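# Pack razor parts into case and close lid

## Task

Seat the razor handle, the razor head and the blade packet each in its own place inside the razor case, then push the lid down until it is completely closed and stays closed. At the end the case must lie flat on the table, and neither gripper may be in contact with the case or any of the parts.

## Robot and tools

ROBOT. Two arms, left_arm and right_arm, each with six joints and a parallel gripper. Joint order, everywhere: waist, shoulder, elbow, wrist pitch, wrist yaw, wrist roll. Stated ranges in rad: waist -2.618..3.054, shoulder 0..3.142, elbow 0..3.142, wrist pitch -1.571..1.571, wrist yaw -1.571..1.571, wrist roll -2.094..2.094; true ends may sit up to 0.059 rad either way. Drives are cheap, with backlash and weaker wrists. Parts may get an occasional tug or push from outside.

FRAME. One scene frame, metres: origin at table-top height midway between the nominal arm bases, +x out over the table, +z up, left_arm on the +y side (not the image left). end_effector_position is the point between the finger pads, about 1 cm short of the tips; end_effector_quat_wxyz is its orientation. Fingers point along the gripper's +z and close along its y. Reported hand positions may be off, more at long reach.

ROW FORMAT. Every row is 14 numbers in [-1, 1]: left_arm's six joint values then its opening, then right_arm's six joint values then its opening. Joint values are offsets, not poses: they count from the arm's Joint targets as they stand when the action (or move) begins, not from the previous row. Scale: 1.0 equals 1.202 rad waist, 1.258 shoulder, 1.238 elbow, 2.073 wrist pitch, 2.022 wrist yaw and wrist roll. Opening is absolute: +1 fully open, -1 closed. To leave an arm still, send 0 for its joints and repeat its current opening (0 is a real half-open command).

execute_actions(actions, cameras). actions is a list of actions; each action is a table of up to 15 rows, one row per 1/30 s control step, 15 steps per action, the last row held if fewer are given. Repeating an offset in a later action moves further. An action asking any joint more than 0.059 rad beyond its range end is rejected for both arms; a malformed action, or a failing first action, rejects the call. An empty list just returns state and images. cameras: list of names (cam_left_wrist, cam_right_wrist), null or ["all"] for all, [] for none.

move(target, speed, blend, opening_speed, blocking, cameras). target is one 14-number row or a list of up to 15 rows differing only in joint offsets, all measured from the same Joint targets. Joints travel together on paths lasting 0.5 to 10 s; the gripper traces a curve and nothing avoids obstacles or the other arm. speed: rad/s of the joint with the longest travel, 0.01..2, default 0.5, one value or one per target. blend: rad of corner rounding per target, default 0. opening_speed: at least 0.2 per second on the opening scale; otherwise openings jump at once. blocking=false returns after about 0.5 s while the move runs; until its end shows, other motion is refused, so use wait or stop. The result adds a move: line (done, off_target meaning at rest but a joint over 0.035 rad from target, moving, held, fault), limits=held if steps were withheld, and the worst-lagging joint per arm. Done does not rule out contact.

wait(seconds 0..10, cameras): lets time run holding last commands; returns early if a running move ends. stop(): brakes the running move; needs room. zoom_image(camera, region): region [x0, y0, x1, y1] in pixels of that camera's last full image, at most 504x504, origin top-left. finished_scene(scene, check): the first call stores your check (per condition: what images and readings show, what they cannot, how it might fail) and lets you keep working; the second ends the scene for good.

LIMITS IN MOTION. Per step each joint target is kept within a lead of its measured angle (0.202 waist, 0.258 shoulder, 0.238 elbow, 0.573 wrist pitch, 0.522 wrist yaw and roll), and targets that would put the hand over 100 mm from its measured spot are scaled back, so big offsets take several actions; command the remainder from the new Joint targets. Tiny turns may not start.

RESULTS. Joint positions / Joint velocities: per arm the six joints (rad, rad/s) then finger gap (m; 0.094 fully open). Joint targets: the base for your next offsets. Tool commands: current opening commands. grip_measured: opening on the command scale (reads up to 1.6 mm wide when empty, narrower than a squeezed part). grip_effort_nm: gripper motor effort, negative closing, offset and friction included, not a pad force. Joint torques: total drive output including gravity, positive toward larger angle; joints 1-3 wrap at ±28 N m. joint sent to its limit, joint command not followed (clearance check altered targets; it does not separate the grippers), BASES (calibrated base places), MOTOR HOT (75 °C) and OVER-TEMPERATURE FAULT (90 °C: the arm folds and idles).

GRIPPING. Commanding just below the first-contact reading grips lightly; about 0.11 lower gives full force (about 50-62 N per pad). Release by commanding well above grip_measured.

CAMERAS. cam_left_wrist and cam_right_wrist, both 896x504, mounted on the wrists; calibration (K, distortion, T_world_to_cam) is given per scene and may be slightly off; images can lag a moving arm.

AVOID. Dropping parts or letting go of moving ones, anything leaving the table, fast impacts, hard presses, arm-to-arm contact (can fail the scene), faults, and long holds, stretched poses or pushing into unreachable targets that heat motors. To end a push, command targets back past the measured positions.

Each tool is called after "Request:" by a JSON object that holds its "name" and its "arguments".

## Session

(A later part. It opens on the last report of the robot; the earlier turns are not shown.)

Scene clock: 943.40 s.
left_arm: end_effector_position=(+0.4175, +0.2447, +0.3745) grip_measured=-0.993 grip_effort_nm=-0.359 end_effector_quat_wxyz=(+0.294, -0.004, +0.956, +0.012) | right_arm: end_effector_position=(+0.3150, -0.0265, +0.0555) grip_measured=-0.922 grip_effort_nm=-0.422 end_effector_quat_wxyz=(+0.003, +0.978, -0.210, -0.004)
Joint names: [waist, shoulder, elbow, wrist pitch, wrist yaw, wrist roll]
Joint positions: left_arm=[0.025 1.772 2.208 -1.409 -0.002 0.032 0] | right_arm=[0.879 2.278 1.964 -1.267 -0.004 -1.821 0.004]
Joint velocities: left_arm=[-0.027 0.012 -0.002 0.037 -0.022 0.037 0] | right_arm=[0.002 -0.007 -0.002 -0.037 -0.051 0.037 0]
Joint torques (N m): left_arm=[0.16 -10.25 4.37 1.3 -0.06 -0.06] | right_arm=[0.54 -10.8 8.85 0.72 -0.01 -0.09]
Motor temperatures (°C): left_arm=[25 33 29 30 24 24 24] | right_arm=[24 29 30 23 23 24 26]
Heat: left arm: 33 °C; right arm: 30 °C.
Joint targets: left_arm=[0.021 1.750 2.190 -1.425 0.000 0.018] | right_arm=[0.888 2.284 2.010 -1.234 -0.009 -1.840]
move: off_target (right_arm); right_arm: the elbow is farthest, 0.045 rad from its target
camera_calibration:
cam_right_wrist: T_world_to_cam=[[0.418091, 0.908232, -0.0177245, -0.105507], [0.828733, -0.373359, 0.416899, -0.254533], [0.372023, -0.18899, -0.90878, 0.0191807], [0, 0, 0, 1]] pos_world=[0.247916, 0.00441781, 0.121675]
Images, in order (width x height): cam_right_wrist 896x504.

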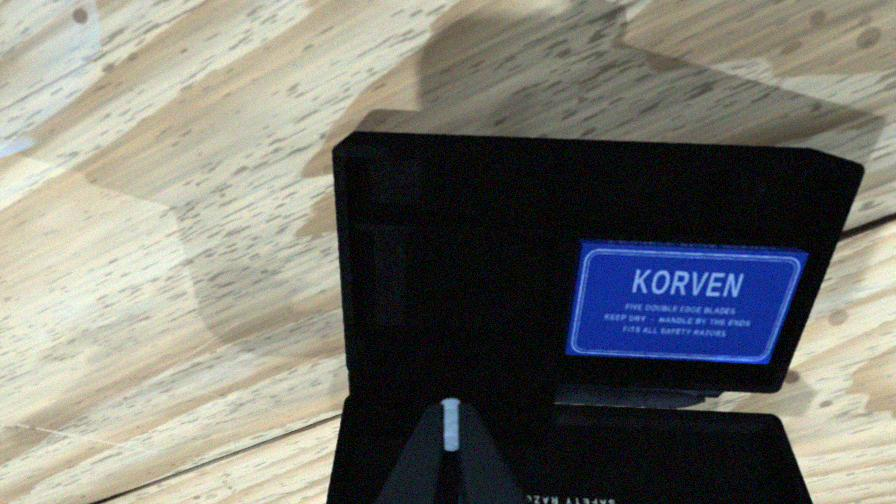

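Request:
{"name": "move", "arguments": {"target": [[0,0,0,0,0,0,-1,0.015,0,0,0,0,0,-0.93],[0,0,0,0,0,0,-1,0.015,0.0064,-0.113,0.053,0,0,-0.93]], "speed": 0.12, "cameras": ["cam_right_wrist"]}}

Scene clock: 970.17 s.
left_arm: end_effector_position=(+0.4175, +0.2447, +0.3745) grip_measured=-0.993 grip_effort_nm=-0.359 end_effector_quat_wxyz=(+0.294, -0.004, +0.956, +0.012) | right_arm: end_effector_position=(+0.3064, -0.0176, +0.0351) grip_measured=-0.922 grip_effort_nm=-0.422 end_effector_quat_wxyz=(-0.004, +0.981, -0.195, +0.000)
Joint names: [waist, shoulder, elbow, wrist pitch, wrist yaw, wrist roll]
Joint positions: left_arm=[0.025 1.772 2.208 -1.409 -0.002 0.032 0] | right_arm=[0.907 2.278 1.883 -1.169 -0.004 -1.823 0.004]
Joint velocities: left_arm=[0.007 0.012 0.017 0.022 0.022 -0.037 -0.001] | right_arm=[-0.007 -0.002 0.002 -0.051 -0.022 -0.022 -0.001]
Joint torques (N m): left_arm=[0.17 -10.28 4.36 1.31 -0.07 -0.05] | right_arm=[0.55 -10.11 3.63 0.87 -0.02 -0.12]
Motor temperatures (°C): left_arm=[25 33 29 30 24 24 24] | right_arm=[24 30 29 24 23 24 26]
Heat: left arm: 33 °C; right arm: 30 °C.
Joint targets: left_arm=[0.021 1.750 2.190 -1.425 0.000 0.018] | right_arm=[0.906 2.292 1.870 -1.125 -0.009 -1.840]
move: off_target (right_arm); right_arm: the wrist pitch is farthest, 0.044 rad from its target
camera_calibration:
cam_right_wrist: T_world_to_cam=[[0.391543, 0.920159, -0.00133565, -0.102604], [0.835017, -0.354703, 0.420633, -0.237378], [0.386576, -0.165811, -0.90723, 0.00140967], [0, 0, 0, 1]] pos_world=[0.237844, 0.0104469, 0.100991]
Images, in order (width x height): cam_right_wrist 896x504.

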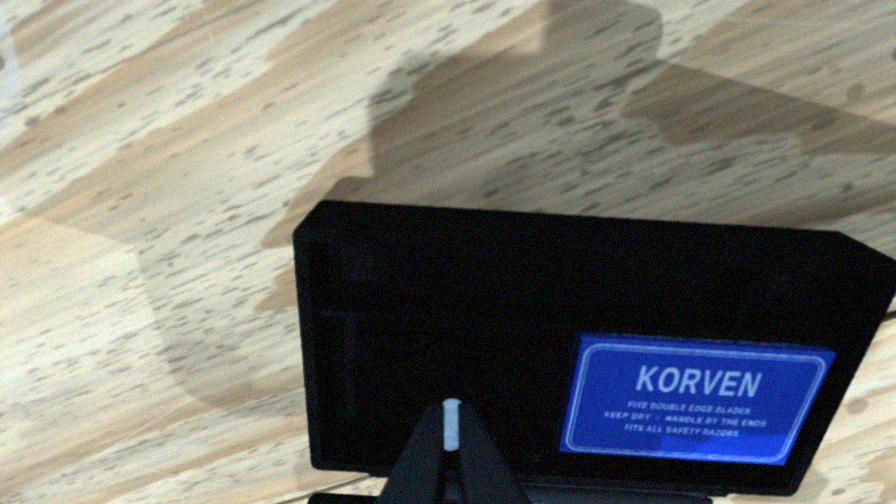

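Request:
{"name": "move", "arguments": {"target": [[0,0,0,0,0,0,-1,0,-0.006,0.048,-0.022,0,0,-0.93],[0,0,0,0,0,0,-1,-0.015,-0.006,0.048,-0.022,0,-0.009,-0.93]], "speed": 0.15, "cameras": ["cam_right_wrist"]}}

Scene clock: 988.20 s.
left_arm: end_effector_position=(+0.4175, +0.2447, +0.3745) grip_measured=-0.993 grip_effort_nm=-0.354 end_effector_quat_wxyz=(+0.294, -0.004, +0.956, +0.012) | right_arm: end_effector_position=(+0.3083, -0.0173, +0.0363) grip_measured=-0.922 grip_effort_nm=-0.427 end_effector_quat_wxyz=(-0.006, +0.982, -0.188, +0.001)
Joint names: [waist, shoulder, elbow, wrist pitch, wrist yaw, wrist roll]
Joint positions: left_arm=[0.025 1.772 2.208 -1.409 -0.002 0.032 0] | right_arm=[0.904 2.278 1.888 -1.169 -0.004 -1.841 0.004]
Joint velocities: left_arm=[0.002 -0.002 -0.007 -0.051 0.007 -0.022 -0.001] | right_arm=[-0.007 -0.017 -0.007 0.037 0.007 -0.007 0.001]
Joint torques (N m): left_arm=[0.14 -10.17 4.38 1.31 -0.07 -0.05] | right_arm=[-0.65 -10.73 8.61 0.41 -0.01 -0.14]
Motor temperatures (°C): left_arm=[25 33 29 30 24 24 24] | right_arm=[24 29 29 24 23 24 26]
Heat: left arm: 33 °C; right arm: 29 °C.
Joint targets: left_arm=[0.021 1.750 2.190 -1.425 0.000 0.018] | right_arm=[0.888 2.284 1.929 -1.170 -0.009 -1.858]
move: off_target (right_arm); right_arm: the elbow is farthest, 0.042 rad from its target
camera_calibration:
cam_right_wrist: T_world_to_cam=[[0.37738, 0.926053, 0.0031563, -0.0992546], [0.839125, -0.343394, 0.421841, -0.240467], [0.391731, -0.156546, -0.906665, 0.000321732], [0, 0, 0, 1]] pos_world=[0.239113, 0.00939064, 0.102044]
Images, in order (width x height): cam_right_wrist 896x504.

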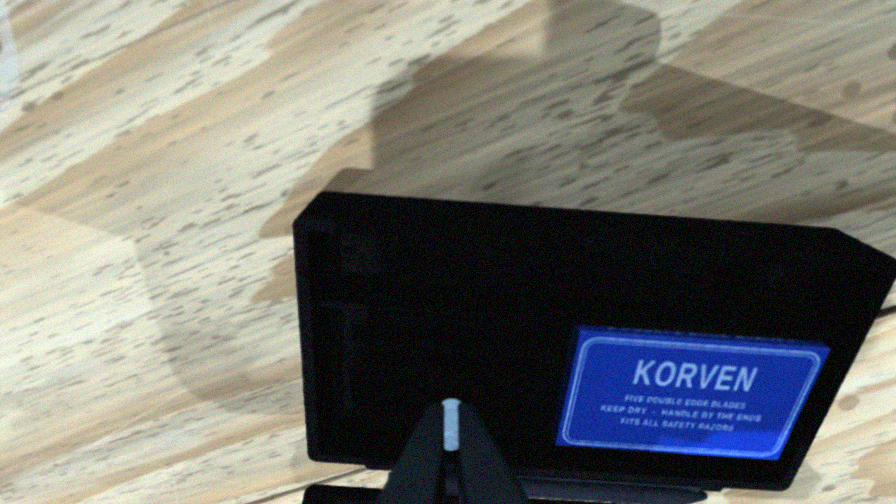

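Request:
{"name": "move", "arguments": {"target": [0,0,0,0,0,0,-1,-0.014,-0.01,0.006,-0.0145,0,0,-0.93], "speed": 0.15, "cameras": ["cam_right_wrist"]}}

Scene clock: 994.13 s.
left_arm: end_effector_position=(+0.4175, +0.2447, +0.3745) grip_measured=-0.993 grip_effort_nm=-0.364 end_effector_quat_wxyz=(+0.294, -0.004, +0.956, +0.012) | right_arm: end_effector_position=(+0.3162, -0.0217, +0.0374) grip_measured=-0.922 grip_effort_nm=-0.427 end_effector_quat_wxyz=(-0.008, +0.981, -0.191, +0.002)
Joint names: [waist, shoulder, elbow, wrist pitch, wrist yaw, wrist roll]
Joint positions: left_arm=[0.025 1.772 2.208 -1.409 -0.002 0.032 0] | right_arm=[0.884 2.278 1.892 -1.169 -0.004 -1.853 0.004]
Joint velocities: left_arm=[0.002 0.007 0.012 -0.066 -0.007 0.022 -0.001] | right_arm=[-0.002 0.002 -0.007 -0.007 -0.051 0.066 0]
Joint torques (N m): left_arm=[0.18 -10.29 4.36 1.3 -0.06 -0.05] | right_arm=[-0.5 -11.69 8.85 0.14 0 -0.13]
Motor temperatures (°C): left_arm=[25 33 29 30 24 24 24] | right_arm=[24 29 29 24 23 24 26]
Heat: left arm: 33 °C; right arm: 29 °C.
Joint targets: left_arm=[0.021 1.750 2.190 -1.425 0.000 0.018] | right_arm=[0.871 2.272 1.937 -1.200 -0.009 -1.858]
move: off_target (right_arm); right_arm: the elbow is farthest, 0.044 rad from its target
camera_calibration:
cam_right_wrist: T_world_to_cam=[[0.384457, 0.923112, 0.00760158, -0.100656], [0.835201, -0.351328, 0.423094, -0.248005], [0.393234, -0.156313, -0.906054, -0.00286723], [0, 0, 0, 1]] pos_world=[0.246959, 0.00533735, 0.103097]
Images, in order (width x height): cam_right_wrist 896x504.

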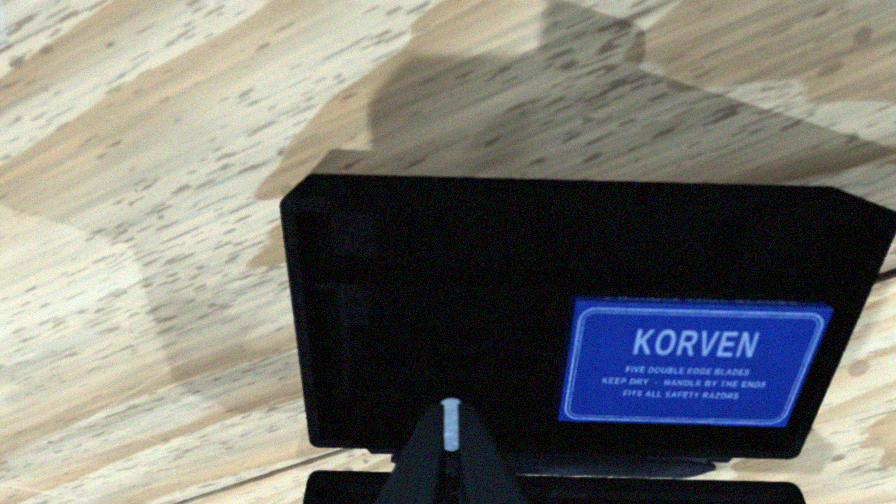

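Request:
{"name": "move", "arguments": {"target": [[0,0,0,0,0,0,-1,0,0,-0.045,0,0,0,-0.93],[0,0,0,0,0,0,-1,0,0,-0.09,0.05,0,0,-0.93]], "speed": 0.12, "cameras": ["cam_right_wrist"]}}

Request:
{"name": "zoom_image", "arguments": {"camera": "cam_right_wrist", "region": [280, 180, 620, 480]}}

Scene clock: 1020.23 s.
left_arm: end_effector_position=(+0.4175, +0.2447, +0.3745) grip_measured=-0.993 grip_effort_nm=-0.364 end_effector_quat_wxyz=(+0.294, -0.004, +0.956, +0.012) | right_arm: end_effector_position=(+0.3100, -0.0290, +0.0278) grip_measured=-0.922 grip_effort_nm=-0.427 end_effector_quat_wxyz=(+0.005, +0.981, -0.192, -0.006)
Joint names: [waist, shoulder, elbow, wrist pitch, wrist yaw, wrist roll]
Joint positions: left_arm=[0.025 1.772 2.208 -1.409 -0.002 0.032 0] | right_arm=[0.884 2.277 1.851 -1.159 -0.006 -1.852 0.004]
Joint velocities: left_arm=[-0.022 0.007 -0.017 0.007 0.037 0.037 0.001] | right_arm=[-0.007 0.002 -0.007 0.007 -0.066 -0.022 0.001]
Joint torques (N m): left_arm=[0.17 -10.36 4.46 1.29 -0.09 -0.07] | right_arm=[-0.5 -11.62 2.48 1.02 -0.01 -0.13]
Motor temperatures (°C): left_arm=[25 33 29 30 24 24 24] | right_arm=[24 31 30 23 23 24 26]
Heat: left arm: 33 °C; right arm: 31 °C.
Joint targets: left_arm=[0.021 1.750 2.190 -1.425 0.000 0.018] | right_arm=[0.871 2.272 1.825 -1.097 -0.009 -1.858]
move: off_target (right_arm); right_arm: the wrist pitch is farthest, 0.063 rad from its target
camera_calibration:
cam_right_wrist: T_world_to_cam=[[0.38573, 0.92236, -0.0215383, -0.0910252], [0.843131, -0.342925, 0.414165, -0.243329], [0.374624, -0.177916, -0.909947, -0.00509803], [0, 0, 0, 1]] pos_world=[0.242179, -0.000392787, 0.0941791]
Images, in order (width x height): cam_right_wrist 896x504.

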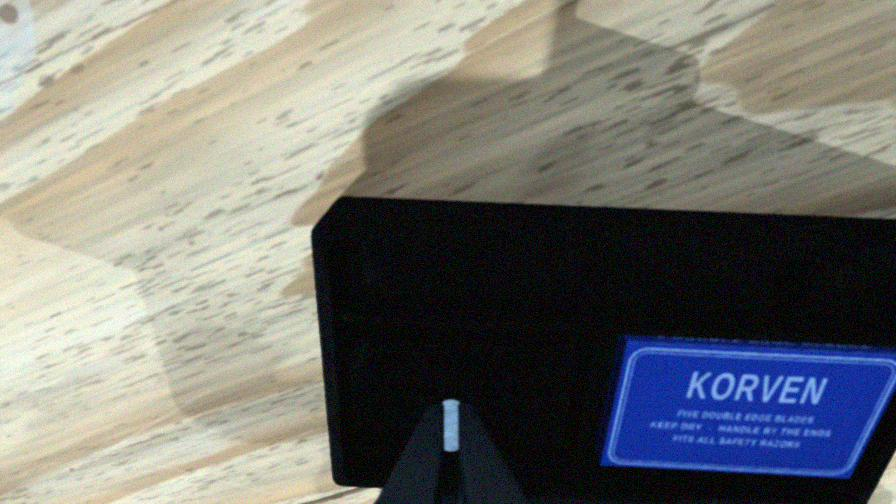

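Scaled by 1.482 from the camera's 896x504 image, which has a finer 1280x720 frame.

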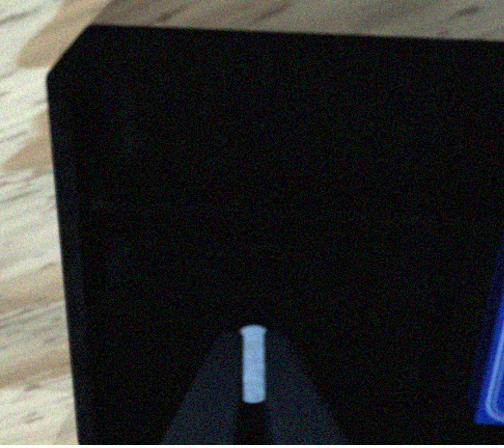

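Request:
{"name": "move", "arguments": {"target": [[0,0,0,0,0,0,-1,-0.012,0,0,0.012,0,0,-0.93],[0,0,0,0,0,0,-1,-0.012,0,-0.02,0.012,0,0,-0.93]], "speed": 0.12, "cameras": ["cam_right_wrist"]}}

Request:
{"name": "zoom_image", "arguments": {"camera": "cam_right_wrist", "region": [280, 180, 620, 480]}}

Scene clock: 1033.10 s.
left_arm: end_effector_position=(+0.4175, +0.2447, +0.3745) grip_measured=-0.993 grip_effort_nm=-0.354 end_effector_quat_wxyz=(+0.294, -0.004, +0.956, +0.012) | right_arm: end_effector_position=(+0.3103, -0.0292, +0.0273) grip_measured=-0.922 grip_effort_nm=-0.432 end_effector_quat_wxyz=(-0.004, +0.981, -0.195, -0.011)
Joint names: [waist, shoulder, elbow, wrist pitch, wrist yaw, wrist roll]
Joint positions: left_arm=[0.025 1.772 2.208 -1.409 -0.002 0.032 0] | right_arm=[0.876 2.266 1.831 -1.139 -0.023 -1.853 0.004]
Joint velocities: left_arm=[-0.012 0.007 -0.002 -0.051 0.037 0.037 0] | right_arm=[0.017 0.012 0.002 0.066 0.066 -0.022 0]
Joint torques (N m): left_arm=[0.25 -10.29 4.34 1.3 -0.11 -0.07] | right_arm=[-1.02 -10.8 2.07 1.07 0.05 -0.13]
Motor temperatures (°C): left_arm=[25 33 29 30 24 24 24] | right_arm=[24 33 29 24 23 24 26]
Heat: left arm: 33 °C; right arm: 33 °C.
Joint targets: left_arm=[0.021 1.750 2.190 -1.425 0.000 0.018] | right_arm=[0.857 2.272 1.800 -1.072 -0.009 -1.858]
move: off_target (right_arm); right_arm: the wrist pitch is farthest, 0.067 rad from its target
camera_calibration:
cam_right_wrist: T_world_to_cam=[[0.391432, 0.920183, -0.00663065, -0.0932715], [0.843595, -0.355956, 0.402049, -0.243655], [0.367599, -0.162969, -0.915594, -0.00286672], [0, 0, 0, 1]] pos_world=[0.24311, -0.00137088, 0.0947182]
Images, in order (width x height): cam_right_wrist 896x504.

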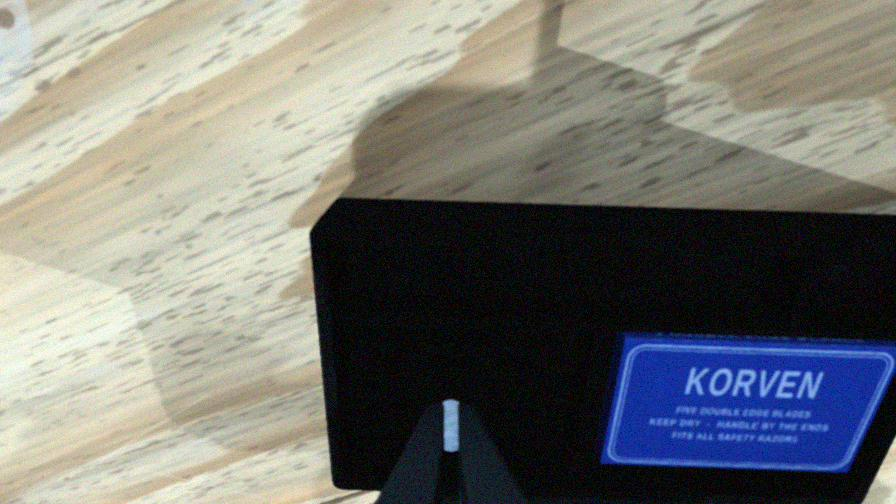

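Scaled by 1.482 from the camera's 896x504 image, which has a finer 1280x720 frame.

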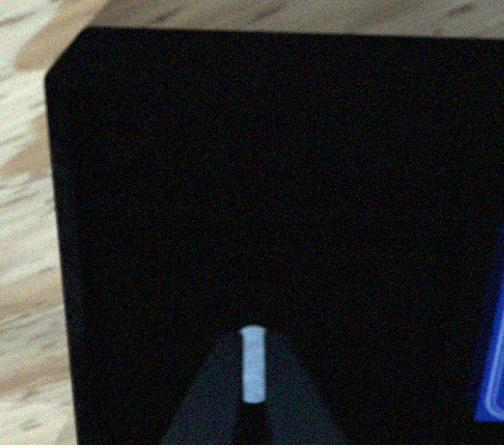

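Request:
{"name": "move", "arguments": {"target": [[0,0,0,0,0,0,-1,0.02,0,0.012,-0.02,0,0,-0.7]], "speed": 0.12, "opening_speed": 0.5, "cameras": ["cam_right_wrist"]}}

Request:
{"name": "zoom_image", "arguments": {"camera": "cam_right_wrist", "region": [280, 180, 620, 480]}}

Scene clock: 1040.93 s.
left_arm: end_effector_position=(+0.4175, +0.2447, +0.3745) grip_measured=-0.993 grip_effort_nm=-0.359 end_effector_quat_wxyz=(+0.294, -0.004, +0.956, +0.012) | right_arm: end_effector_position=(+0.3111, -0.0304, +0.0269) grip_measured=-0.703 grip_effort_nm=0.144 end_effector_quat_wxyz=(-0.001, +0.981, -0.195, -0.008)
Joint names: [waist, shoulder, elbow, wrist pitch, wrist yaw, wrist roll]
Joint positions: left_arm=[0.025 1.772 2.208 -1.409 -0.002 0.032 0] | right_arm=[0.876 2.266 1.829 -1.139 -0.015 -1.855 0.014]
Joint velocities: left_arm=[-0.012 -0.012 -0.002 -0.022 -0.066 -0.022 0.001] | right_arm=[-0.012 0.007 -0.007 -0.022 -0.022 0.022 0.001]
Joint torques (N m): left_arm=[0.16 -10.3 4.44 1.32 -0.09 -0.05] | right_arm=[0.53 -10.71 3.41 0.67 0.07 -0.12]
Motor temperatures (°C): left_arm=[25 33 29 30 24 24 24] | right_arm=[24 34 28 24 23 24 26]
Heat: left arm: 33 °C; right arm: 34 °C.
Joint targets: left_arm=[0.021 1.750 2.190 -1.425 0.000 0.018] | right_arm=[0.881 2.272 1.815 -1.113 -0.009 -1.858]
move: done
camera_calibration:
cam_right_wrist: T_world_to_cam=[[0.390032, 0.920746, -0.0101538, -0.0919177], [0.842108, -0.352216, 0.408409, -0.244178], [0.372464, -0.167843, -0.912743, -0.00545914], [0, 0, 0, 1]] pos_world=[0.243508, -0.00228705, 0.0938084]
Images, in order (width x height): cam_right_wrist 896x504.

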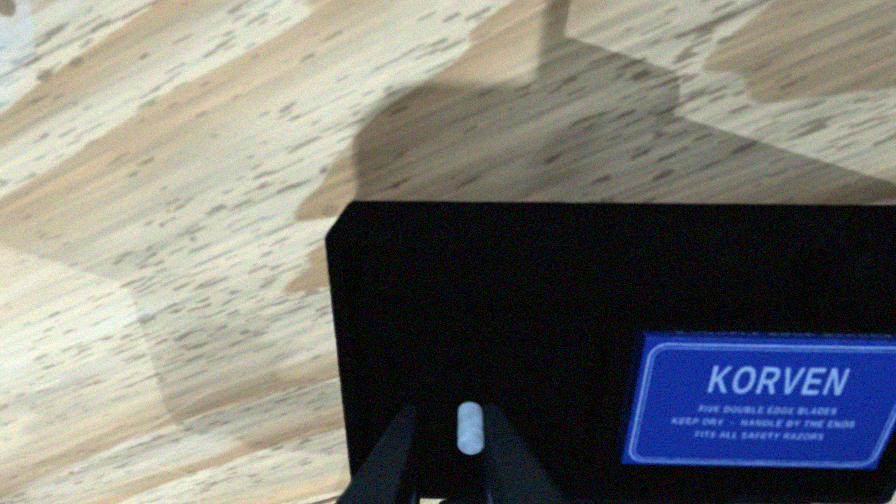

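Scaled by 1.482 from the camera's 896x504 image, which has a finer 1280x720 frame.

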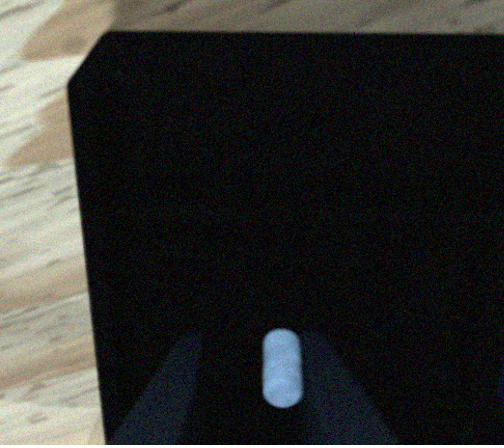

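Request:
{"name": "move", "arguments": {"target": [[0,0,0,0,0,0,-1,0,0,0.05,0,0,0,-0.7],[0,0,0,0,0,0,-1,0,-0.027,0.125,-0.067,0,0,-0.7]], "speed": 0.25, "cameras": ["cam_right_wrist"]}}

Request:
{"name": "zoom_image", "arguments": {"camera": "cam_right_wrist", "region": [300, 80, 800, 500]}}

Scene clock: 1052.23 s.
left_arm: end_effector_position=(+0.4175, +0.2447, +0.3745) grip_measured=-0.993 grip_effort_nm=-0.364 end_effector_quat_wxyz=(+0.294, -0.004, +0.956, +0.012) | right_arm: end_effector_position=(+0.3172, -0.0249, +0.0508) grip_measured=-0.702 grip_effort_nm=0.120 end_effector_quat_wxyz=(-0.007, +0.981, -0.194, -0.001)
Joint names: [waist, shoulder, elbow, wrist pitch, wrist yaw, wrist roll]
Joint positions: left_arm=[0.025 1.772 2.208 -1.409 -0.002 0.032 0] | right_arm=[0.876 2.267 1.927 -1.219 -0.007 -1.855 0.014]
Joint velocities: left_arm=[-0.012 0.012 -0.007 0.007 0.007 -0.066 -0.001] | right_arm=[-0.017 -0.017 0.007 -0.051 0.066 -0.051 0]
Joint torques (N m): left_arm=[0.14 -10.29 4.56 1.32 -0.1 -0.06] | right_arm=[0.57 -13.46 8.73 0.14 0.02 -0.11]
Motor temperatures (°C): left_arm=[25 33 29 30 24 24 24] | right_arm=[24 34 28 24 23 24 26]
Heat: left arm: 33 °C; right arm: 34 °C.
Joint targets: left_arm=[0.021 1.750 2.190 -1.425 0.000 0.018] | right_arm=[0.881 2.238 1.970 -1.252 -0.009 -1.858]
move: off_target (right_arm); right_arm: the elbow is farthest, 0.042 rad from its target
camera_calibration:
cam_right_wrist: T_world_to_cam=[[0.390105, 0.920762, 0.00400465, -0.0998431], [0.835255, -0.355702, 0.419316, -0.255618], [0.387514, -0.160232, -0.907832, 0.0100957], [0, 0, 0, 1]] pos_world=[0.248543, 0.00262562, 0.11675]
Images, in order (width x height): cam_right_wrist 896x504.

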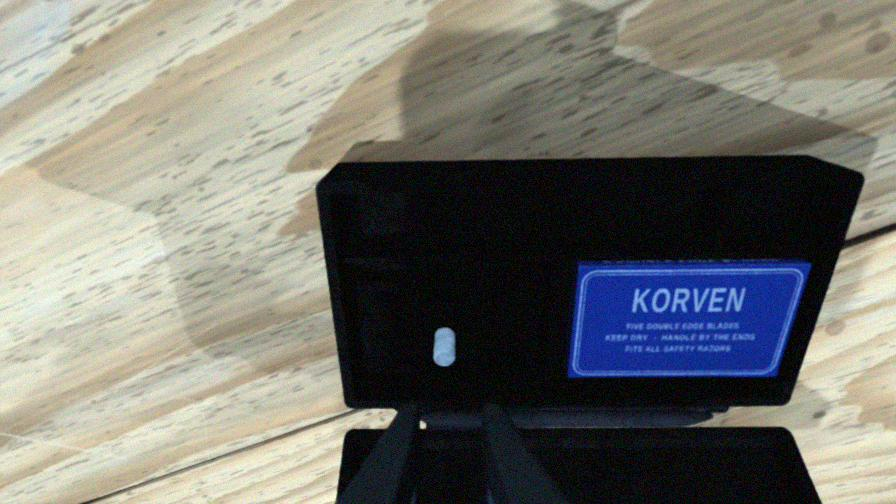

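Scaled by 1.008 from the camera's 896x504 image, which has a finer 1280x720 frame.

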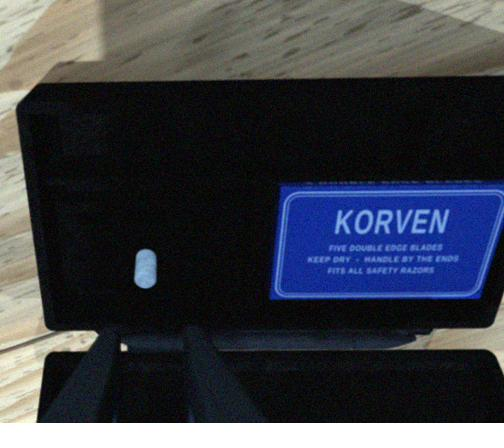

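Request:
{"name": "move", "arguments": {"target": [[0,0,0,0,0,0,-1,-0.011,0,0,0,0,0,-1],[0,0,0,0,0,0,-1,-0.011,0.044,-0.085,0.062,0,0,-1]], "speed": 0.2, "cameras": ["cam_right_wrist"]}}

Request:
{"name": "zoom_image", "arguments": {"camera": "cam_right_wrist", "region": [300, 180, 700, 500]}}

Scene clock: 1079.60 s.
left_arm: end_effector_position=(+0.4175, +0.2447, +0.3745) grip_measured=-0.993 grip_effort_nm=-0.359 end_effector_quat_wxyz=(+0.294, -0.004, +0.956, +0.012) | right_arm: end_effector_position=(+0.3157, -0.0269, +0.0356) grip_measured=-0.986 grip_effort_nm=-0.745 end_effector_quat_wxyz=(-0.003, +0.981, -0.196, -0.003)
Joint names: [waist, shoulder, elbow, wrist pitch, wrist yaw, wrist roll]
Joint positions: left_arm=[0.025 1.772 2.208 -1.409 -0.002 0.032 0] | right_arm=[0.876 2.275 1.88 -1.173 -0.007 -1.852 0.001]
Joint velocities: left_arm=[-0.002 -0.012 0.002 -0.066 0.022 -0.007 0.001] | right_arm=[-0.012 -0.012 0.012 -0.066 -0.007 0.022 0]
Joint torques (N m): left_arm=[0.1 -10.18 4.49 1.3 -0.07 -0.05] | right_arm=[-0.53 -9.88 3.45 0.95 0.02 -0.12]
Motor temperatures (°C): left_arm=[25 33 29 30 24 24 24] | right_arm=[24 37 31 24 23 24 26]
Heat: left arm: 33 °C; right arm: 37 °C.
Joint targets: left_arm=[0.021 1.750 2.190 -1.425 0.000 0.018] | right_arm=[0.868 2.293 1.865 -1.124 -0.009 -1.858]
move: off_target (right_arm); right_arm: the wrist pitch is farthest, 0.050 rad from its target
camera_calibration:
cam_right_wrist: T_world_to_cam=[[0.392925, 0.919557, -0.00487376, -0.0979735], [0.836584, -0.355261, 0.417033, -0.248984], [0.381754, -0.16794, -0.908878, -0.00170091], [0, 0, 0, 1]] pos_world=[0.247442, 0.00135222, 0.101811]
Images, in order (width x height): cam_right_wrist 896x504.

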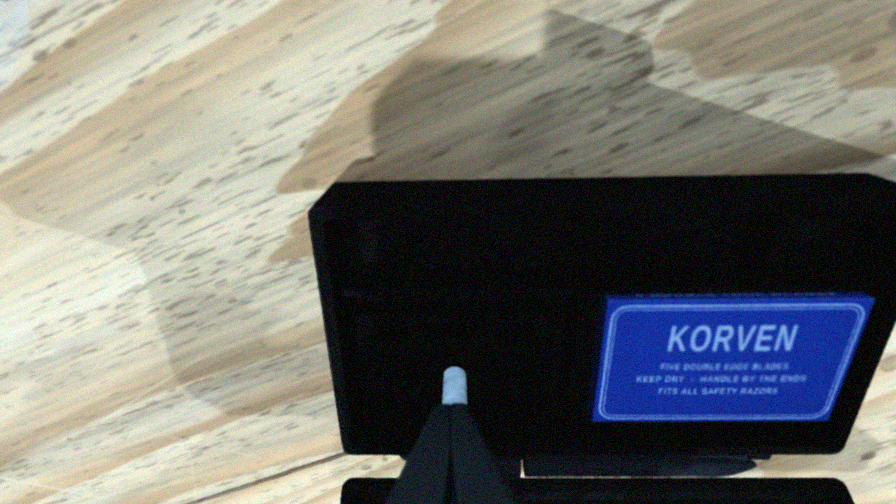

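Scaled by 1.260 from the camera's 896x504 image, which has a finer 1280x720 frame.

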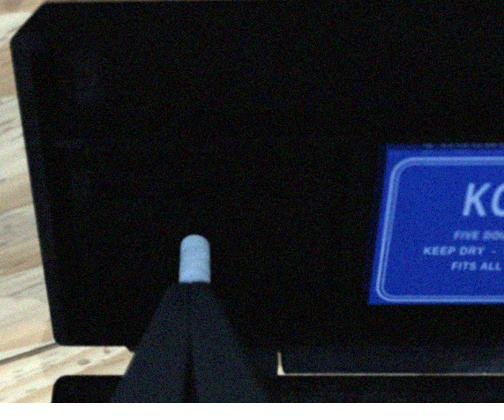

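Request:
{"name": "move", "arguments": {"target": [0,0,0,0,0,0,-1,0,0.015,-0.025,0.01,0,0,-1], "speed": 0.1, "cameras": []}}

Request:
{"name": "move", "arguments": {"target": [0,0,0,0,0,0,-1,0,0.015,-0.025,0.01,0,0,-1], "speed": 0.1, "cameras": ["cam_right_wrist"]}}

Scene clock: 1090.43 s.
left_arm: end_effector_position=(+0.4175, +0.2447, +0.3745) grip_measured=-0.993 grip_effort_nm=-0.364 end_effector_quat_wxyz=(+0.294, -0.004, +0.956, +0.012) | right_arm: end_effector_position=(+0.3153, -0.0274, +0.0340) grip_measured=-0.986 grip_effort_nm=-0.750 end_effector_quat_wxyz=(-0.003, +0.981, -0.196, -0.003)
Joint names: [waist, shoulder, elbow, wrist pitch, wrist yaw, wrist roll]
Joint positions: left_arm=[0.025 1.772 2.208 -1.409 -0.002 0.032 0] | right_arm=[0.876 2.274 1.871 -1.166 -0.007 -1.852 0.001]
Joint velocities: left_arm=[-0.007 -0.012 -0.012 -0.022 -0.007 -0.007 0] | right_arm=[0.007 -0.017 -0.017 0.037 -0.022 0.066 0]
Joint torques (N m): left_arm=[0.23 -10.28 4.45 1.3 -0.06 -0.05] | right_arm=[-0.55 -8.29 1.55 1.04 0.03 -0.13]
Motor temperatures (°C): left_arm=[25 33 29 30 24 24 24] | right_arm=[24 36 29 24 23 24 26]
Heat: left arm: 33 °C; right arm: 36 °C.
Joint targets: left_arm=[0.021 1.750 2.190 -1.425 0.000 0.018] | right_arm=[0.868 2.312 1.834 -1.103 -0.009 -1.858]
move: off_target (right_arm); right_arm: the wrist pitch is farthest, 0.062 rad from its target
No camera images: "cameras" was empty.

Scene clock: 1091.17 s.
left_arm: end_effector_position=(+0.4175, +0.2447, +0.3745) grip_measured=-0.993 grip_effort_nm=-0.364 end_effector_quat_wxyz=(+0.294, -0.004, +0.956, +0.012) | right_arm: end_effector_position=(+0.3151, -0.0279, +0.0323) grip_measured=-0.986 grip_effort_nm=-0.750 end_effector_quat_wxyz=(-0.009, +0.980, -0.199, -0.007)
Joint names: [waist, shoulder, elbow, wrist pitch, wrist yaw, wrist roll]
Joint positions: left_arm=[0.025 1.772 2.208 -1.409 -0.002 0.032 0] | right_arm=[0.87 2.266 1.851 -1.147 -0.021 -1.852 0.001]
Joint velocities: left_arm=[-0.017 0.007 -0.007 0.037 -0.037 -0.037 0.001] | right_arm=[0.002 0.017 0.012 0.095 -0.051 -0.081 0]
Joint torques (N m): left_arm=[0.14 -10.18 4.33 1.31 -0.08 -0.07] | right_arm=[-0.53 -6.27 0.55 1.07 0.04 -0.11]
Motor temperatures (°C): left_arm=[25 33 29 30 24 24 24] | right_arm=[24 36 29 24 23 24 26]
Heat: left arm: 33 °C; right arm: 36 °C.
Joint targets: left_arm=[0.021 1.750 2.190 -1.425 0.000 0.018] | right_arm=[0.868 2.331 1.803 -1.082 -0.009 -1.858]
move: off_target (right_arm); right_arm: the shoulder is farthest, 0.065 rad from its target
camera_calibration:
cam_right_wrist: T_world_to_cam=[[0.39849, 0.91716, 0.00474336, -0.0989605], [0.837238, -0.365867, 0.406415, -0.247671], [0.374484, -0.157981, -0.913676, -0.00199797], [0, 0, 0, 1]] pos_world=[0.247543, -0.000167814, 0.0993013]
Images, in order (width x height): cam_right_wrist 896x504.

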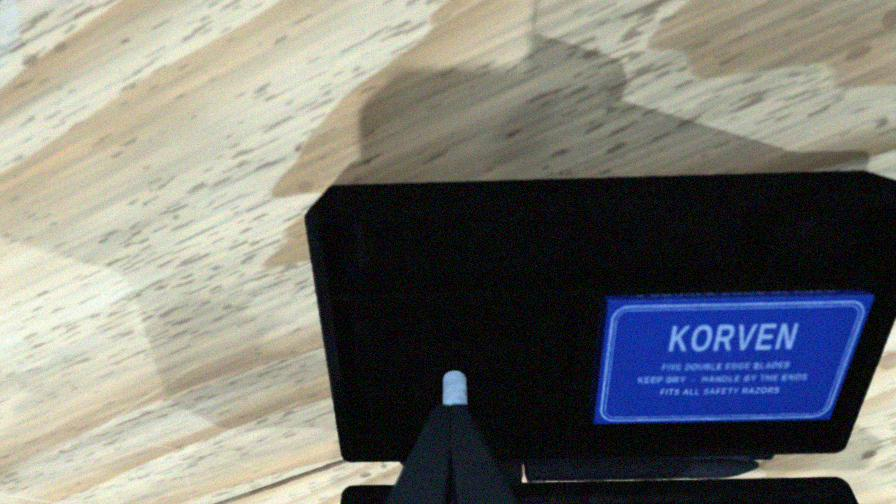

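Request:
{"name": "move", "arguments": {"target": [0,0,0,0,0,0,-1,0,0.03,-0.05,0.02,0,0,-1], "speed": 0.1, "cameras": []}}

Request:
{"name": "move", "arguments": {"target": [0,0,0,0,0,0,-1,0,0.03,-0.05,0.02,0,0,-1], "speed": 0.1, "cameras": ["cam_right_wrist"]}}

Scene clock: 1099.13 s.
left_arm: end_effector_position=(+0.4175, +0.2447, +0.3745) grip_measured=-0.993 grip_effort_nm=-0.359 end_effector_quat_wxyz=(+0.294, -0.004, +0.956, +0.012) | right_arm: end_effector_position=(+0.3154, -0.0282, +0.0292) grip_measured=-0.986 grip_effort_nm=-0.740 end_effector_quat_wxyz=(-0.017, +0.980, -0.200, -0.004)
Joint names: [waist, shoulder, elbow, wrist pitch, wrist yaw, wrist roll]
Joint positions: left_arm=[0.025 1.772 2.208 -1.409 -0.002 0.032 0] | right_arm=[0.869 2.251 1.812 -1.107 -0.023 -1.852 0.001]
Joint velocities: left_arm=[-0.017 -0.007 -0.007 -0.007 0.051 0.051 0] | right_arm=[-0.027 0.002 0.002 0.007 -0.081 0.037 0]
Joint torques (N m): left_arm=[0.14 -10.33 4.44 1.28 -0.07 -0.04] | right_arm=[-0.53 -2.03 -0.77 1.16 0.07 -0.12]
Motor temperatures (°C): left_arm=[25 33 29 30 24 24 24] | right_arm=[24 34 29 24 23 24 26]
Heat: left arm: 33 °C; right arm: 34 °C.
Joint targets: left_arm=[0.021 1.750 2.190 -1.425 0.000 0.018] | right_arm=[0.868 2.368 1.741 -1.041 -0.009 -1.858]
move: off_target (right_arm); right_arm: the shoulder is farthest, 0.118 rad from its target
No camera images: "cameras" was empty.

Scene clock: 1100.07 s.
left_arm: end_effector_position=(+0.4175, +0.2447, +0.3745) grip_measured=-0.993 grip_effort_nm=-0.354 end_effector_quat_wxyz=(+0.294, -0.004, +0.956, +0.012) | right_arm: end_effector_position=(+0.3198, -0.0250, +0.0219) grip_measured=-0.986 grip_effort_nm=-0.735 end_effector_quat_wxyz=(-0.031, +0.979, -0.199, +0.004)
Joint names: [waist, shoulder, elbow, wrist pitch, wrist yaw, wrist roll]
Joint positions: left_arm=[0.025 1.772 2.208 -1.409 -0.002 0.032 0] | right_arm=[0.866 2.244 1.771 -1.038 -0.023 -1.855 0.001]
Joint velocities: left_arm=[-0.002 0.002 -0.007 -0.007 0.037 -0.066 -0.001] | right_arm=[-0.012 -0.012 -0.002 -0.051 -0.022 -0.022 0.001]
Joint torques (N m): left_arm=[0.17 -10.29 4.33 1.33 -0.09 -0.05] | right_arm=[-0.34 0.53 -2.09 0.93 0.07 -0.12]
Motor temperatures (°C): left_arm=[25 33 29 30 24 24 24] | right_arm=[24 34 29 24 23 24 26]
Heat: left arm: 33 °C; right arm: 34 °C.
Joint targets: left_arm=[0.021 1.750 2.190 -1.425 0.000 0.018] | right_arm=[0.868 2.406 1.679 -0.999 -0.009 -1.858]
move: off_target (right_arm); right_arm: the shoulder is farthest, 0.161 rad from its target
camera_calibration:
cam_right_wrist: T_world_to_cam=[[0.398942, 0.91539, 0.0539076, -0.104729], [0.823947, -0.38365, 0.417041, -0.242707], [0.402437, -0.121958, -0.907287, -0.0209539], [0, 0, 0, 1]] pos_world=[0.250191, 0.000197355, 0.0878534]
Images, in order (width x height): cam_right_wrist 896x504.

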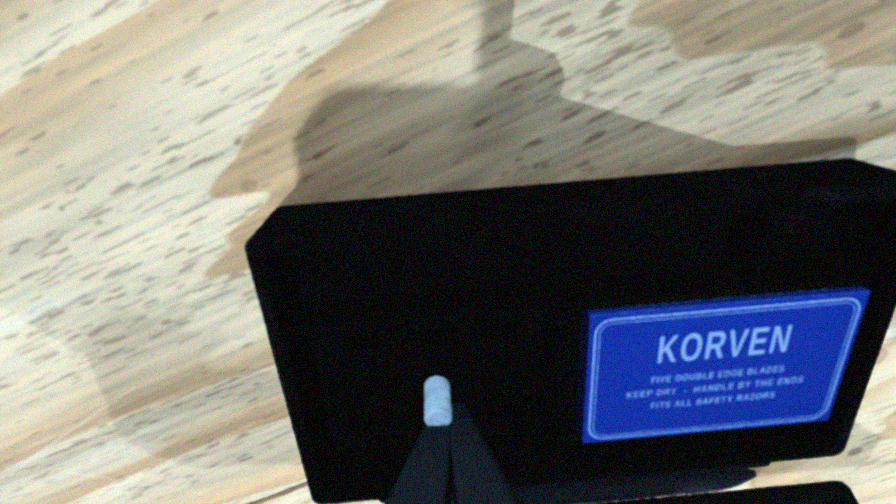

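Request:
{"name": "move", "arguments": {"target": [[0,0,0,0,0,0,-1,0,-0.13,0.12,-0.06,0,0,-1],[0,0,0,0,0,0,-1,0,-0.2,0.2,-0.12,0,0,-1]], "speed": 0.3, "cameras": ["cam_right_wrist"]}}

Request:
{"name": "zoom_image", "arguments": {"camera": "cam_right_wrist", "region": [280, 80, 780, 500]}}

Scene clock: 1108.83 s.
left_arm: end_effector_position=(+0.4175, +0.2447, +0.3745) grip_measured=-0.993 grip_effort_nm=-0.354 end_effector_quat_wxyz=(+0.294, -0.004, +0.956, +0.012) | right_arm: end_effector_position=(+0.3168, -0.0319, +0.0669) grip_measured=-0.986 grip_effort_nm=-0.735 end_effector_quat_wxyz=(-0.019, +0.980, -0.199, +0.006)
Joint names: [waist, shoulder, elbow, wrist pitch, wrist yaw, wrist roll]
Joint positions: left_arm=[0.025 1.772 2.208 -1.409 -0.002 0.032 0] | right_arm=[0.867 2.204 1.888 -1.215 -0.007 -1.855 0.001]
Joint velocities: left_arm=[-0.002 0.012 -0.012 -0.007 0.007 0.037 0.001] | right_arm=[0.007 -0.007 0.007 0.007 -0.081 -0.11 0]
Joint torques (N m): left_arm=[0.1 -10.21 4.41 1.33 -0.08 -0.05] | right_arm=[-0.36 -14.82 8.47 0.16 0.03 -0.11]
Motor temperatures (°C): left_arm=[25 33 29 30 24 24 24] | right_arm=[24 32 28 24 23 24 26]
Heat: left arm: 33 °C; right arm: 32 °C.
Joint targets: left_arm=[0.021 1.750 2.190 -1.425 0.000 0.018] | right_arm=[0.868 2.155 1.927 -1.248 -0.009 -1.858]
move: off_target (right_arm); right_arm: the shoulder is farthest, 0.050 rad from its target
camera_calibration:
cam_right_wrist: T_world_to_cam=[[0.398261, 0.916762, 0.0305749, -0.0978341], [0.824564, -0.372413, 0.425913, -0.262125], [0.401848, -0.144414, -0.904247, 0.0195684], [0, 0, 0, 1]] pos_world=[0.247239, -0.00510202, 0.132328]
Images, in order (width x height): cam_right_wrist 896x504.

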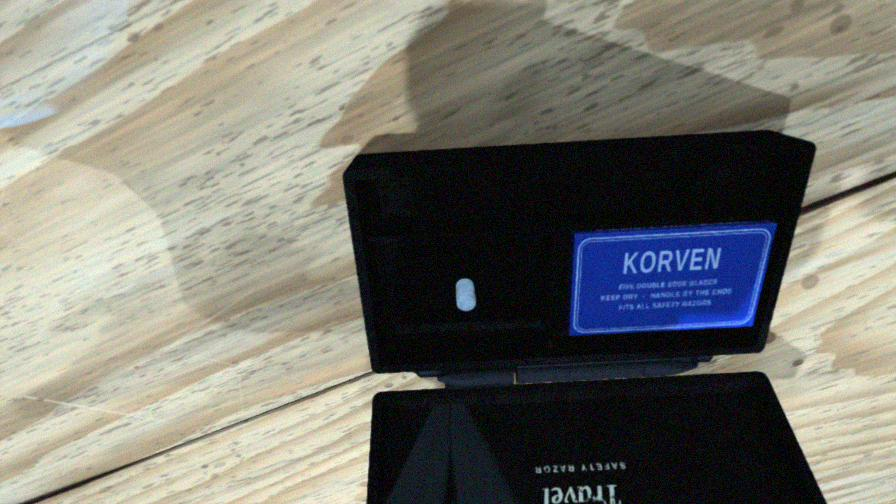

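Scaled by 1.008 from the camera's 896x504 image, which has a finer 1280x720 frame.

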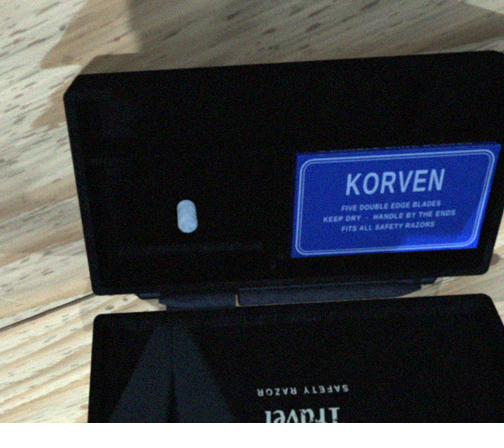

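Request:
{"name": "move", "arguments": {"target": [[0,0,0,0,0,0,-1,0,-0.25,0,0,0,0,-1],[-0.2,0,0,0,0,0.2,-1,-0.893,-0.9,-0.74,-0.12,0,0.9,-1],[-0.822,0,0,0,0,0.564,-1,-0.893,-0.9,-0.74,-0.12,0,0.9,-1],[-0.822,-0.141,-0.851,0.14,0,0.564,-1,-0.893,-0.9,-0.74,-0.12,0,0.9,-1]], "speed": 0.8, "cameras": ["cam_left_wrist"]}}

Scene clock: 1143.13 s.
left_arm: end_effector_position=(+0.1624, +0.0102, +0.1263) grip_measured=-0.994 grip_effort_nm=-0.349 end_effector_quat_wxyz=(-0.018, +0.871, +0.491, +0.000) | right_arm: end_effector_position=(+0.1929, -0.3987, +0.1568) grip_measured=-0.986 grip_effort_nm=-0.745 end_effector_quat_wxyz=(+0.040, +0.065, +0.997, -0.003)
Joint names: [waist, shoulder, elbow, wrist pitch, wrist yaw, wrist roll]
Joint positions: left_arm=[-0.975 1.602 1.151 -1.156 -0.004 1.155 0] | right_arm=[-0.205 1.043 1.021 -1.468 -0.004 -0.056 0.001]
Joint velocities: left_arm=[-0.002 -0.002 0.007 0.022 0.022 0.022 0] | right_arm=[0.007 0.017 -0.002 -0.007 -0.007 -0.007 0]
Joint torques (N m): left_arm=[0.39 -9.4 5.01 0.39 -0.06 0.08] | right_arm=[-0.44 -2.1 3.89 0.31 -0.02 0.09]
Motor temperatures (°C): left_arm=[25 33 28 30 24 24 24] | right_arm=[24 36 30 24 23 24 27]
Heat: left arm: 33 °C; right arm: 36 °C.
Joint targets: left_arm=[-0.967 1.572 1.136 -1.135 0.000 1.159] | right_arm=[-0.206 1.022 1.011 -1.497 -0.009 -0.039]
move: done
camera_calibration:
cam_left_wrist: T_world_to_cam=[[-0.836953, 0.544737, 0.0526449, 0.124768], [0.504707, 0.731077, 0.459127, -0.112616], [0.211616, 0.410838, -0.886809, 0.164983], [0, 0, 0, 1]] pos_world=[0.12635, -0.053416, 0.191446]
Images, in order (width x height): cam_left_wrist 896x504.

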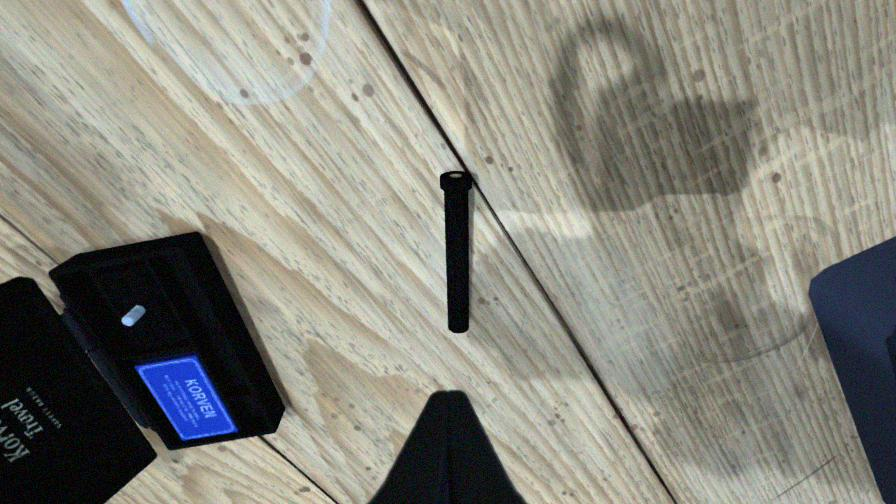

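Request:
{"name": "move", "arguments": {"target": [[0.068,0,0,0,0,0.049,-0.4,0,0,0,0,0,0,-1],[0.068,0.033,-0.243,0.165,0,0.049,-0.4,0,0,0,0,0,0,-1]], "cameras": ["cam_left_wrist"]}}

Scene clock: 1164.93 s.
left_arm: end_effector_position=(+0.1714, +0.0406, +0.0530) grip_measured=-0.401 grip_effort_nm=0.061 end_effector_quat_wxyz=(-0.004, +0.869, +0.495, +0.003) | right_arm: end_effector_position=(+0.1929, -0.3987, +0.1568) grip_measured=-0.986 grip_effort_nm=-0.740 end_effector_quat_wxyz=(+0.040, +0.065, +0.997, -0.003)
Joint names: [waist, shoulder, elbow, wrist pitch, wrist yaw, wrist roll]
Joint positions: left_arm=[-0.877 1.611 0.849 -0.815 -0.007 1.245 0.028] | right_arm=[-0.205 1.043 1.021 -1.468 -0.004 -0.056 0.001]
Joint velocities: left_arm=[-0.007 0.022 0.002 0.051 0.007 0.037 0] | right_arm=[0.002 -0.012 0.002 -0.051 -0.095 0.037 0]
Joint torques (N m): left_arm=[-0.27 -6.28 4.59 0.47 -0.05 0.13] | right_arm=[-0.49 -2.07 3.95 0.31 -0.03 0.07]
Motor temperatures (°C): left_arm=[25 33 28 29 24 24 24] | right_arm=[24 31 29 24 23 24 27]
Heat: left arm: 33 °C; right arm: 31 °C.
Joint targets: left_arm=[-0.886 1.614 0.836 -0.793 0.000 1.258] | right_arm=[-0.206 1.022 1.011 -1.497 -0.009 -0.039]
move: done
camera_calibration:
cam_left_wrist: T_world_to_cam=[[-0.841801, 0.539198, 0.025254, 0.122082], [0.490667, 0.744857, 0.452143, -0.103505], [0.224984, 0.393006, -0.891588, 0.0842946], [0, 0, 0, 1]] pos_world=[0.13459, -0.0218581, 0.118872]
Images, in order (width x height): cam_left_wrist 896x504.

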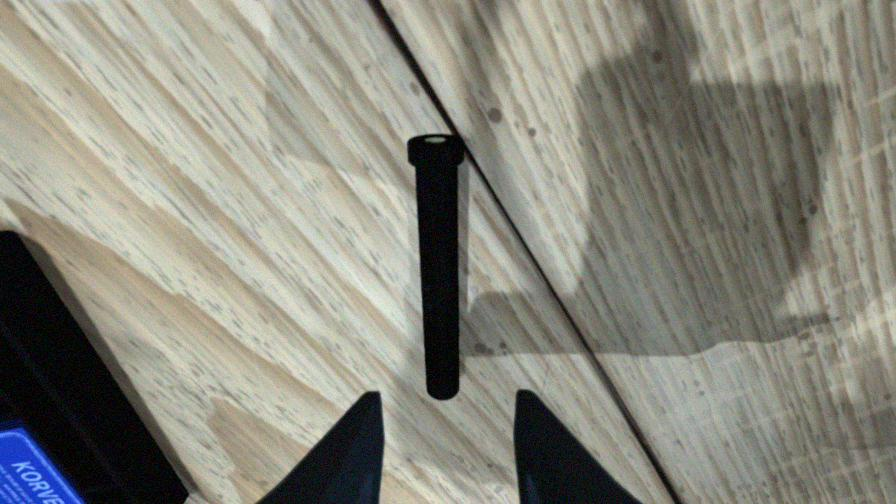

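Request:
{"name": "move", "arguments": {"target": [[-0.016,0.0755,-0.056,0.083,0,0,-0.4,0,0,0,0,0,0,-1]], "speed": 0.2, "cameras": ["cam_left_wrist"]}}

Scene clock: 1177.77 s.
left_arm: end_effector_position=(+0.1710, +0.0351, +0.0175) grip_measured=-0.401 grip_effort_nm=0.071 end_effector_quat_wxyz=(+0.001, +0.873, +0.488, +0.004) | right_arm: end_effector_position=(+0.1929, -0.3987, +0.1568) grip_measured=-0.986 grip_effort_nm=-0.735 end_effector_quat_wxyz=(+0.040, +0.065, +0.997, -0.003)
Joint names: [waist, shoulder, elbow, wrist pitch, wrist yaw, wrist roll]
Joint positions: left_arm=[-0.893 1.703 0.78 -0.643 -0.007 1.245 0.028] | right_arm=[-0.205 1.043 1.021 -1.468 -0.004 -0.056 0.001]
Joint velocities: left_arm=[0.017 0.007 0.002 0.007 -0.022 0.037 -0.001] | right_arm=[-0.007 0.017 -0.002 -0.007 -0.066 -0.022 -0.001]
Joint torques (N m): left_arm=[-0.49 -6.57 4.19 0.54 -0.03 0.12] | right_arm=[-0.46 -2.09 3.86 0.31 -0.02 0.08]
Motor temperatures (°C): left_arm=[25 32 28 29 24 24 24] | right_arm=[24 30 28 24 23 24 27]
Heat: left arm: 32 °C; right arm: 30 °C.
Joint targets: left_arm=[-0.905 1.709 0.766 -0.621 0.000 1.258] | right_arm=[-0.206 1.022 1.011 -1.497 -0.009 -0.039]
move: done
camera_calibration:
cam_left_wrist: T_world_to_cam=[[-0.833569, 0.552213, 0.0149728, 0.123892], [0.49894, 0.740965, 0.449478, -0.0844145], [0.237113, 0.382141, -0.893166, 0.0531833], [0, 0, 0, 1]] pos_world=[0.13278, -0.0261902, 0.0835889]
Images, in order (width x height): cam_left_wrist 896x504.

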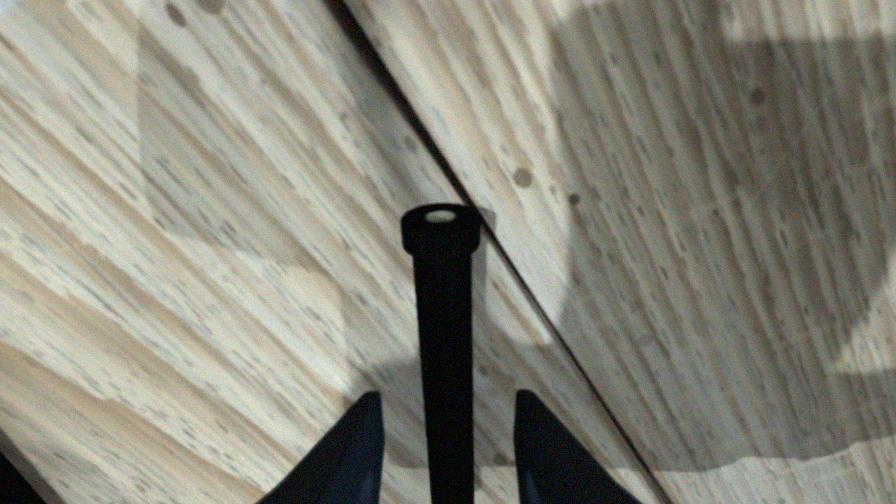

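Request:
{"name": "move", "arguments": {"target": [[0,0.003,-0.01,0.006,0,0,-0.4,0,0,0,0,0,0,-1]], "speed": 0.1, "cameras": []}}

Request:
{"name": "move", "arguments": {"target": [[0,0,0,0,0,0,-0.95,0,0,0,0,0,0,-1]], "opening_speed": 0.5, "cameras": ["cam_left_wrist"]}}

Scene clock: 1183.83 s.
left_arm: end_effector_position=(+0.1697, +0.0366, +0.0151) grip_measured=-0.401 grip_effort_nm=0.066 end_effector_quat_wxyz=(+0.001, +0.873, +0.488, +0.004) | right_arm: end_effector_position=(+0.1929, -0.3987, +0.1568) grip_measured=-0.986 grip_effort_nm=-0.740 end_effector_quat_wxyz=(+0.040, +0.065, +0.997, -0.003)
Joint names: [waist, shoulder, elbow, wrist pitch, wrist yaw, wrist roll]
Joint positions: left_arm=[-0.893 1.703 0.767 -0.631 -0.007 1.245 0.028] | right_arm=[-0.205 1.043 1.021 -1.468 -0.004 -0.056 0.001]
Joint velocities: left_arm=[-0.037 0.012 -0.012 0.11 -0.037 -0.007 0] | right_arm=[0.007 -0.017 -0.007 0.066 -0.007 0.007 -0.001]
Joint torques (N m): left_arm=[-0.72 -6.11 4 0.52 -0.05 0.12] | right_arm=[-0.49 -2.07 3.92 0.3 -0.02 0.07]
Motor temperatures (°C): left_arm=[25 32 28 28 24 24 24] | right_arm=[24 30 28 24 23 24 27]
Heat: left arm: 32 °C; right arm: 30 °C.
Joint targets: left_arm=[-0.905 1.713 0.754 -0.608 0.000 1.258] | right_arm=[-0.206 1.022 1.011 -1.497 -0.009 -0.039]
move: done
No camera images: "cameras" was empty.

Scene clock: 1185.13 s.
left_arm: end_effector_position=(+0.1700, +0.0363, +0.0151) grip_measured=-0.859 grip_effort_nm=-0.989 end_effector_quat_wxyz=(+0.002, +0.873, +0.488, +0.004) | right_arm: end_effector_position=(+0.1929, -0.3987, +0.1568) grip_measured=-0.986 grip_effort_nm=-0.740 end_effector_quat_wxyz=(+0.040, +0.065, +0.997, -0.003)
Joint names: [waist, shoulder, elbow, wrist pitch, wrist yaw, wrist roll]
Joint positions: left_arm=[-0.893 1.703 0.767 -0.63 -0.007 1.245 0.007] | right_arm=[-0.205 1.043 1.021 -1.468 -0.004 -0.056 0.001]
Joint velocities: left_arm=[0.017 -0.002 0.002 -0.095 0.051 0.037 -0.002] | right_arm=[-0.007 0.017 0.007 0.007 -0.051 -0.022 0]
Joint torques (N m): left_arm=[-0.58 -6.12 4.21 0.48 -0.02 0.1] | right_arm=[-0.49 -2.1 3.86 0.31 -0.02 0.08]
Motor temperatures (°C): left_arm=[25 32 28 28 24 24 24] | right_arm=[24 30 28 24 23 24 27]
Heat: left arm: 32 °C; right arm: 30 °C.
Joint targets: left_arm=[-0.905 1.713 0.754 -0.608 0.000 1.258] | right_arm=[-0.206 1.022 1.011 -1.497 -0.009 -0.039]
move: done
camera_calibration:
cam_left_wrist: T_world_to_cam=[[-0.833583, 0.55223, 0.0135039, 0.122432], [0.498499, 0.741495, 0.449093, -0.0836778], [0.237989, 0.381087, -0.893383, 0.050718], [0, 0, 0, 1]] pos_world=[0.1317, -0.024892, 0.0812364]
Images, in order (width x height): cam_left_wrist 896x504.

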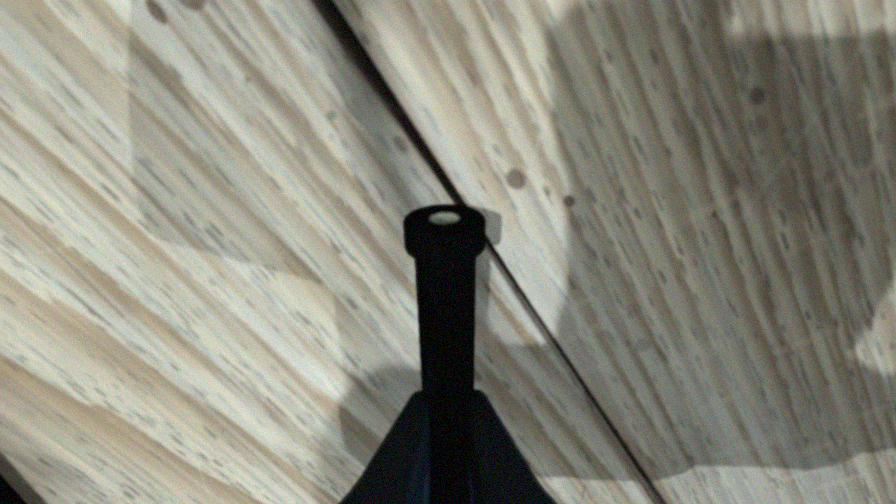

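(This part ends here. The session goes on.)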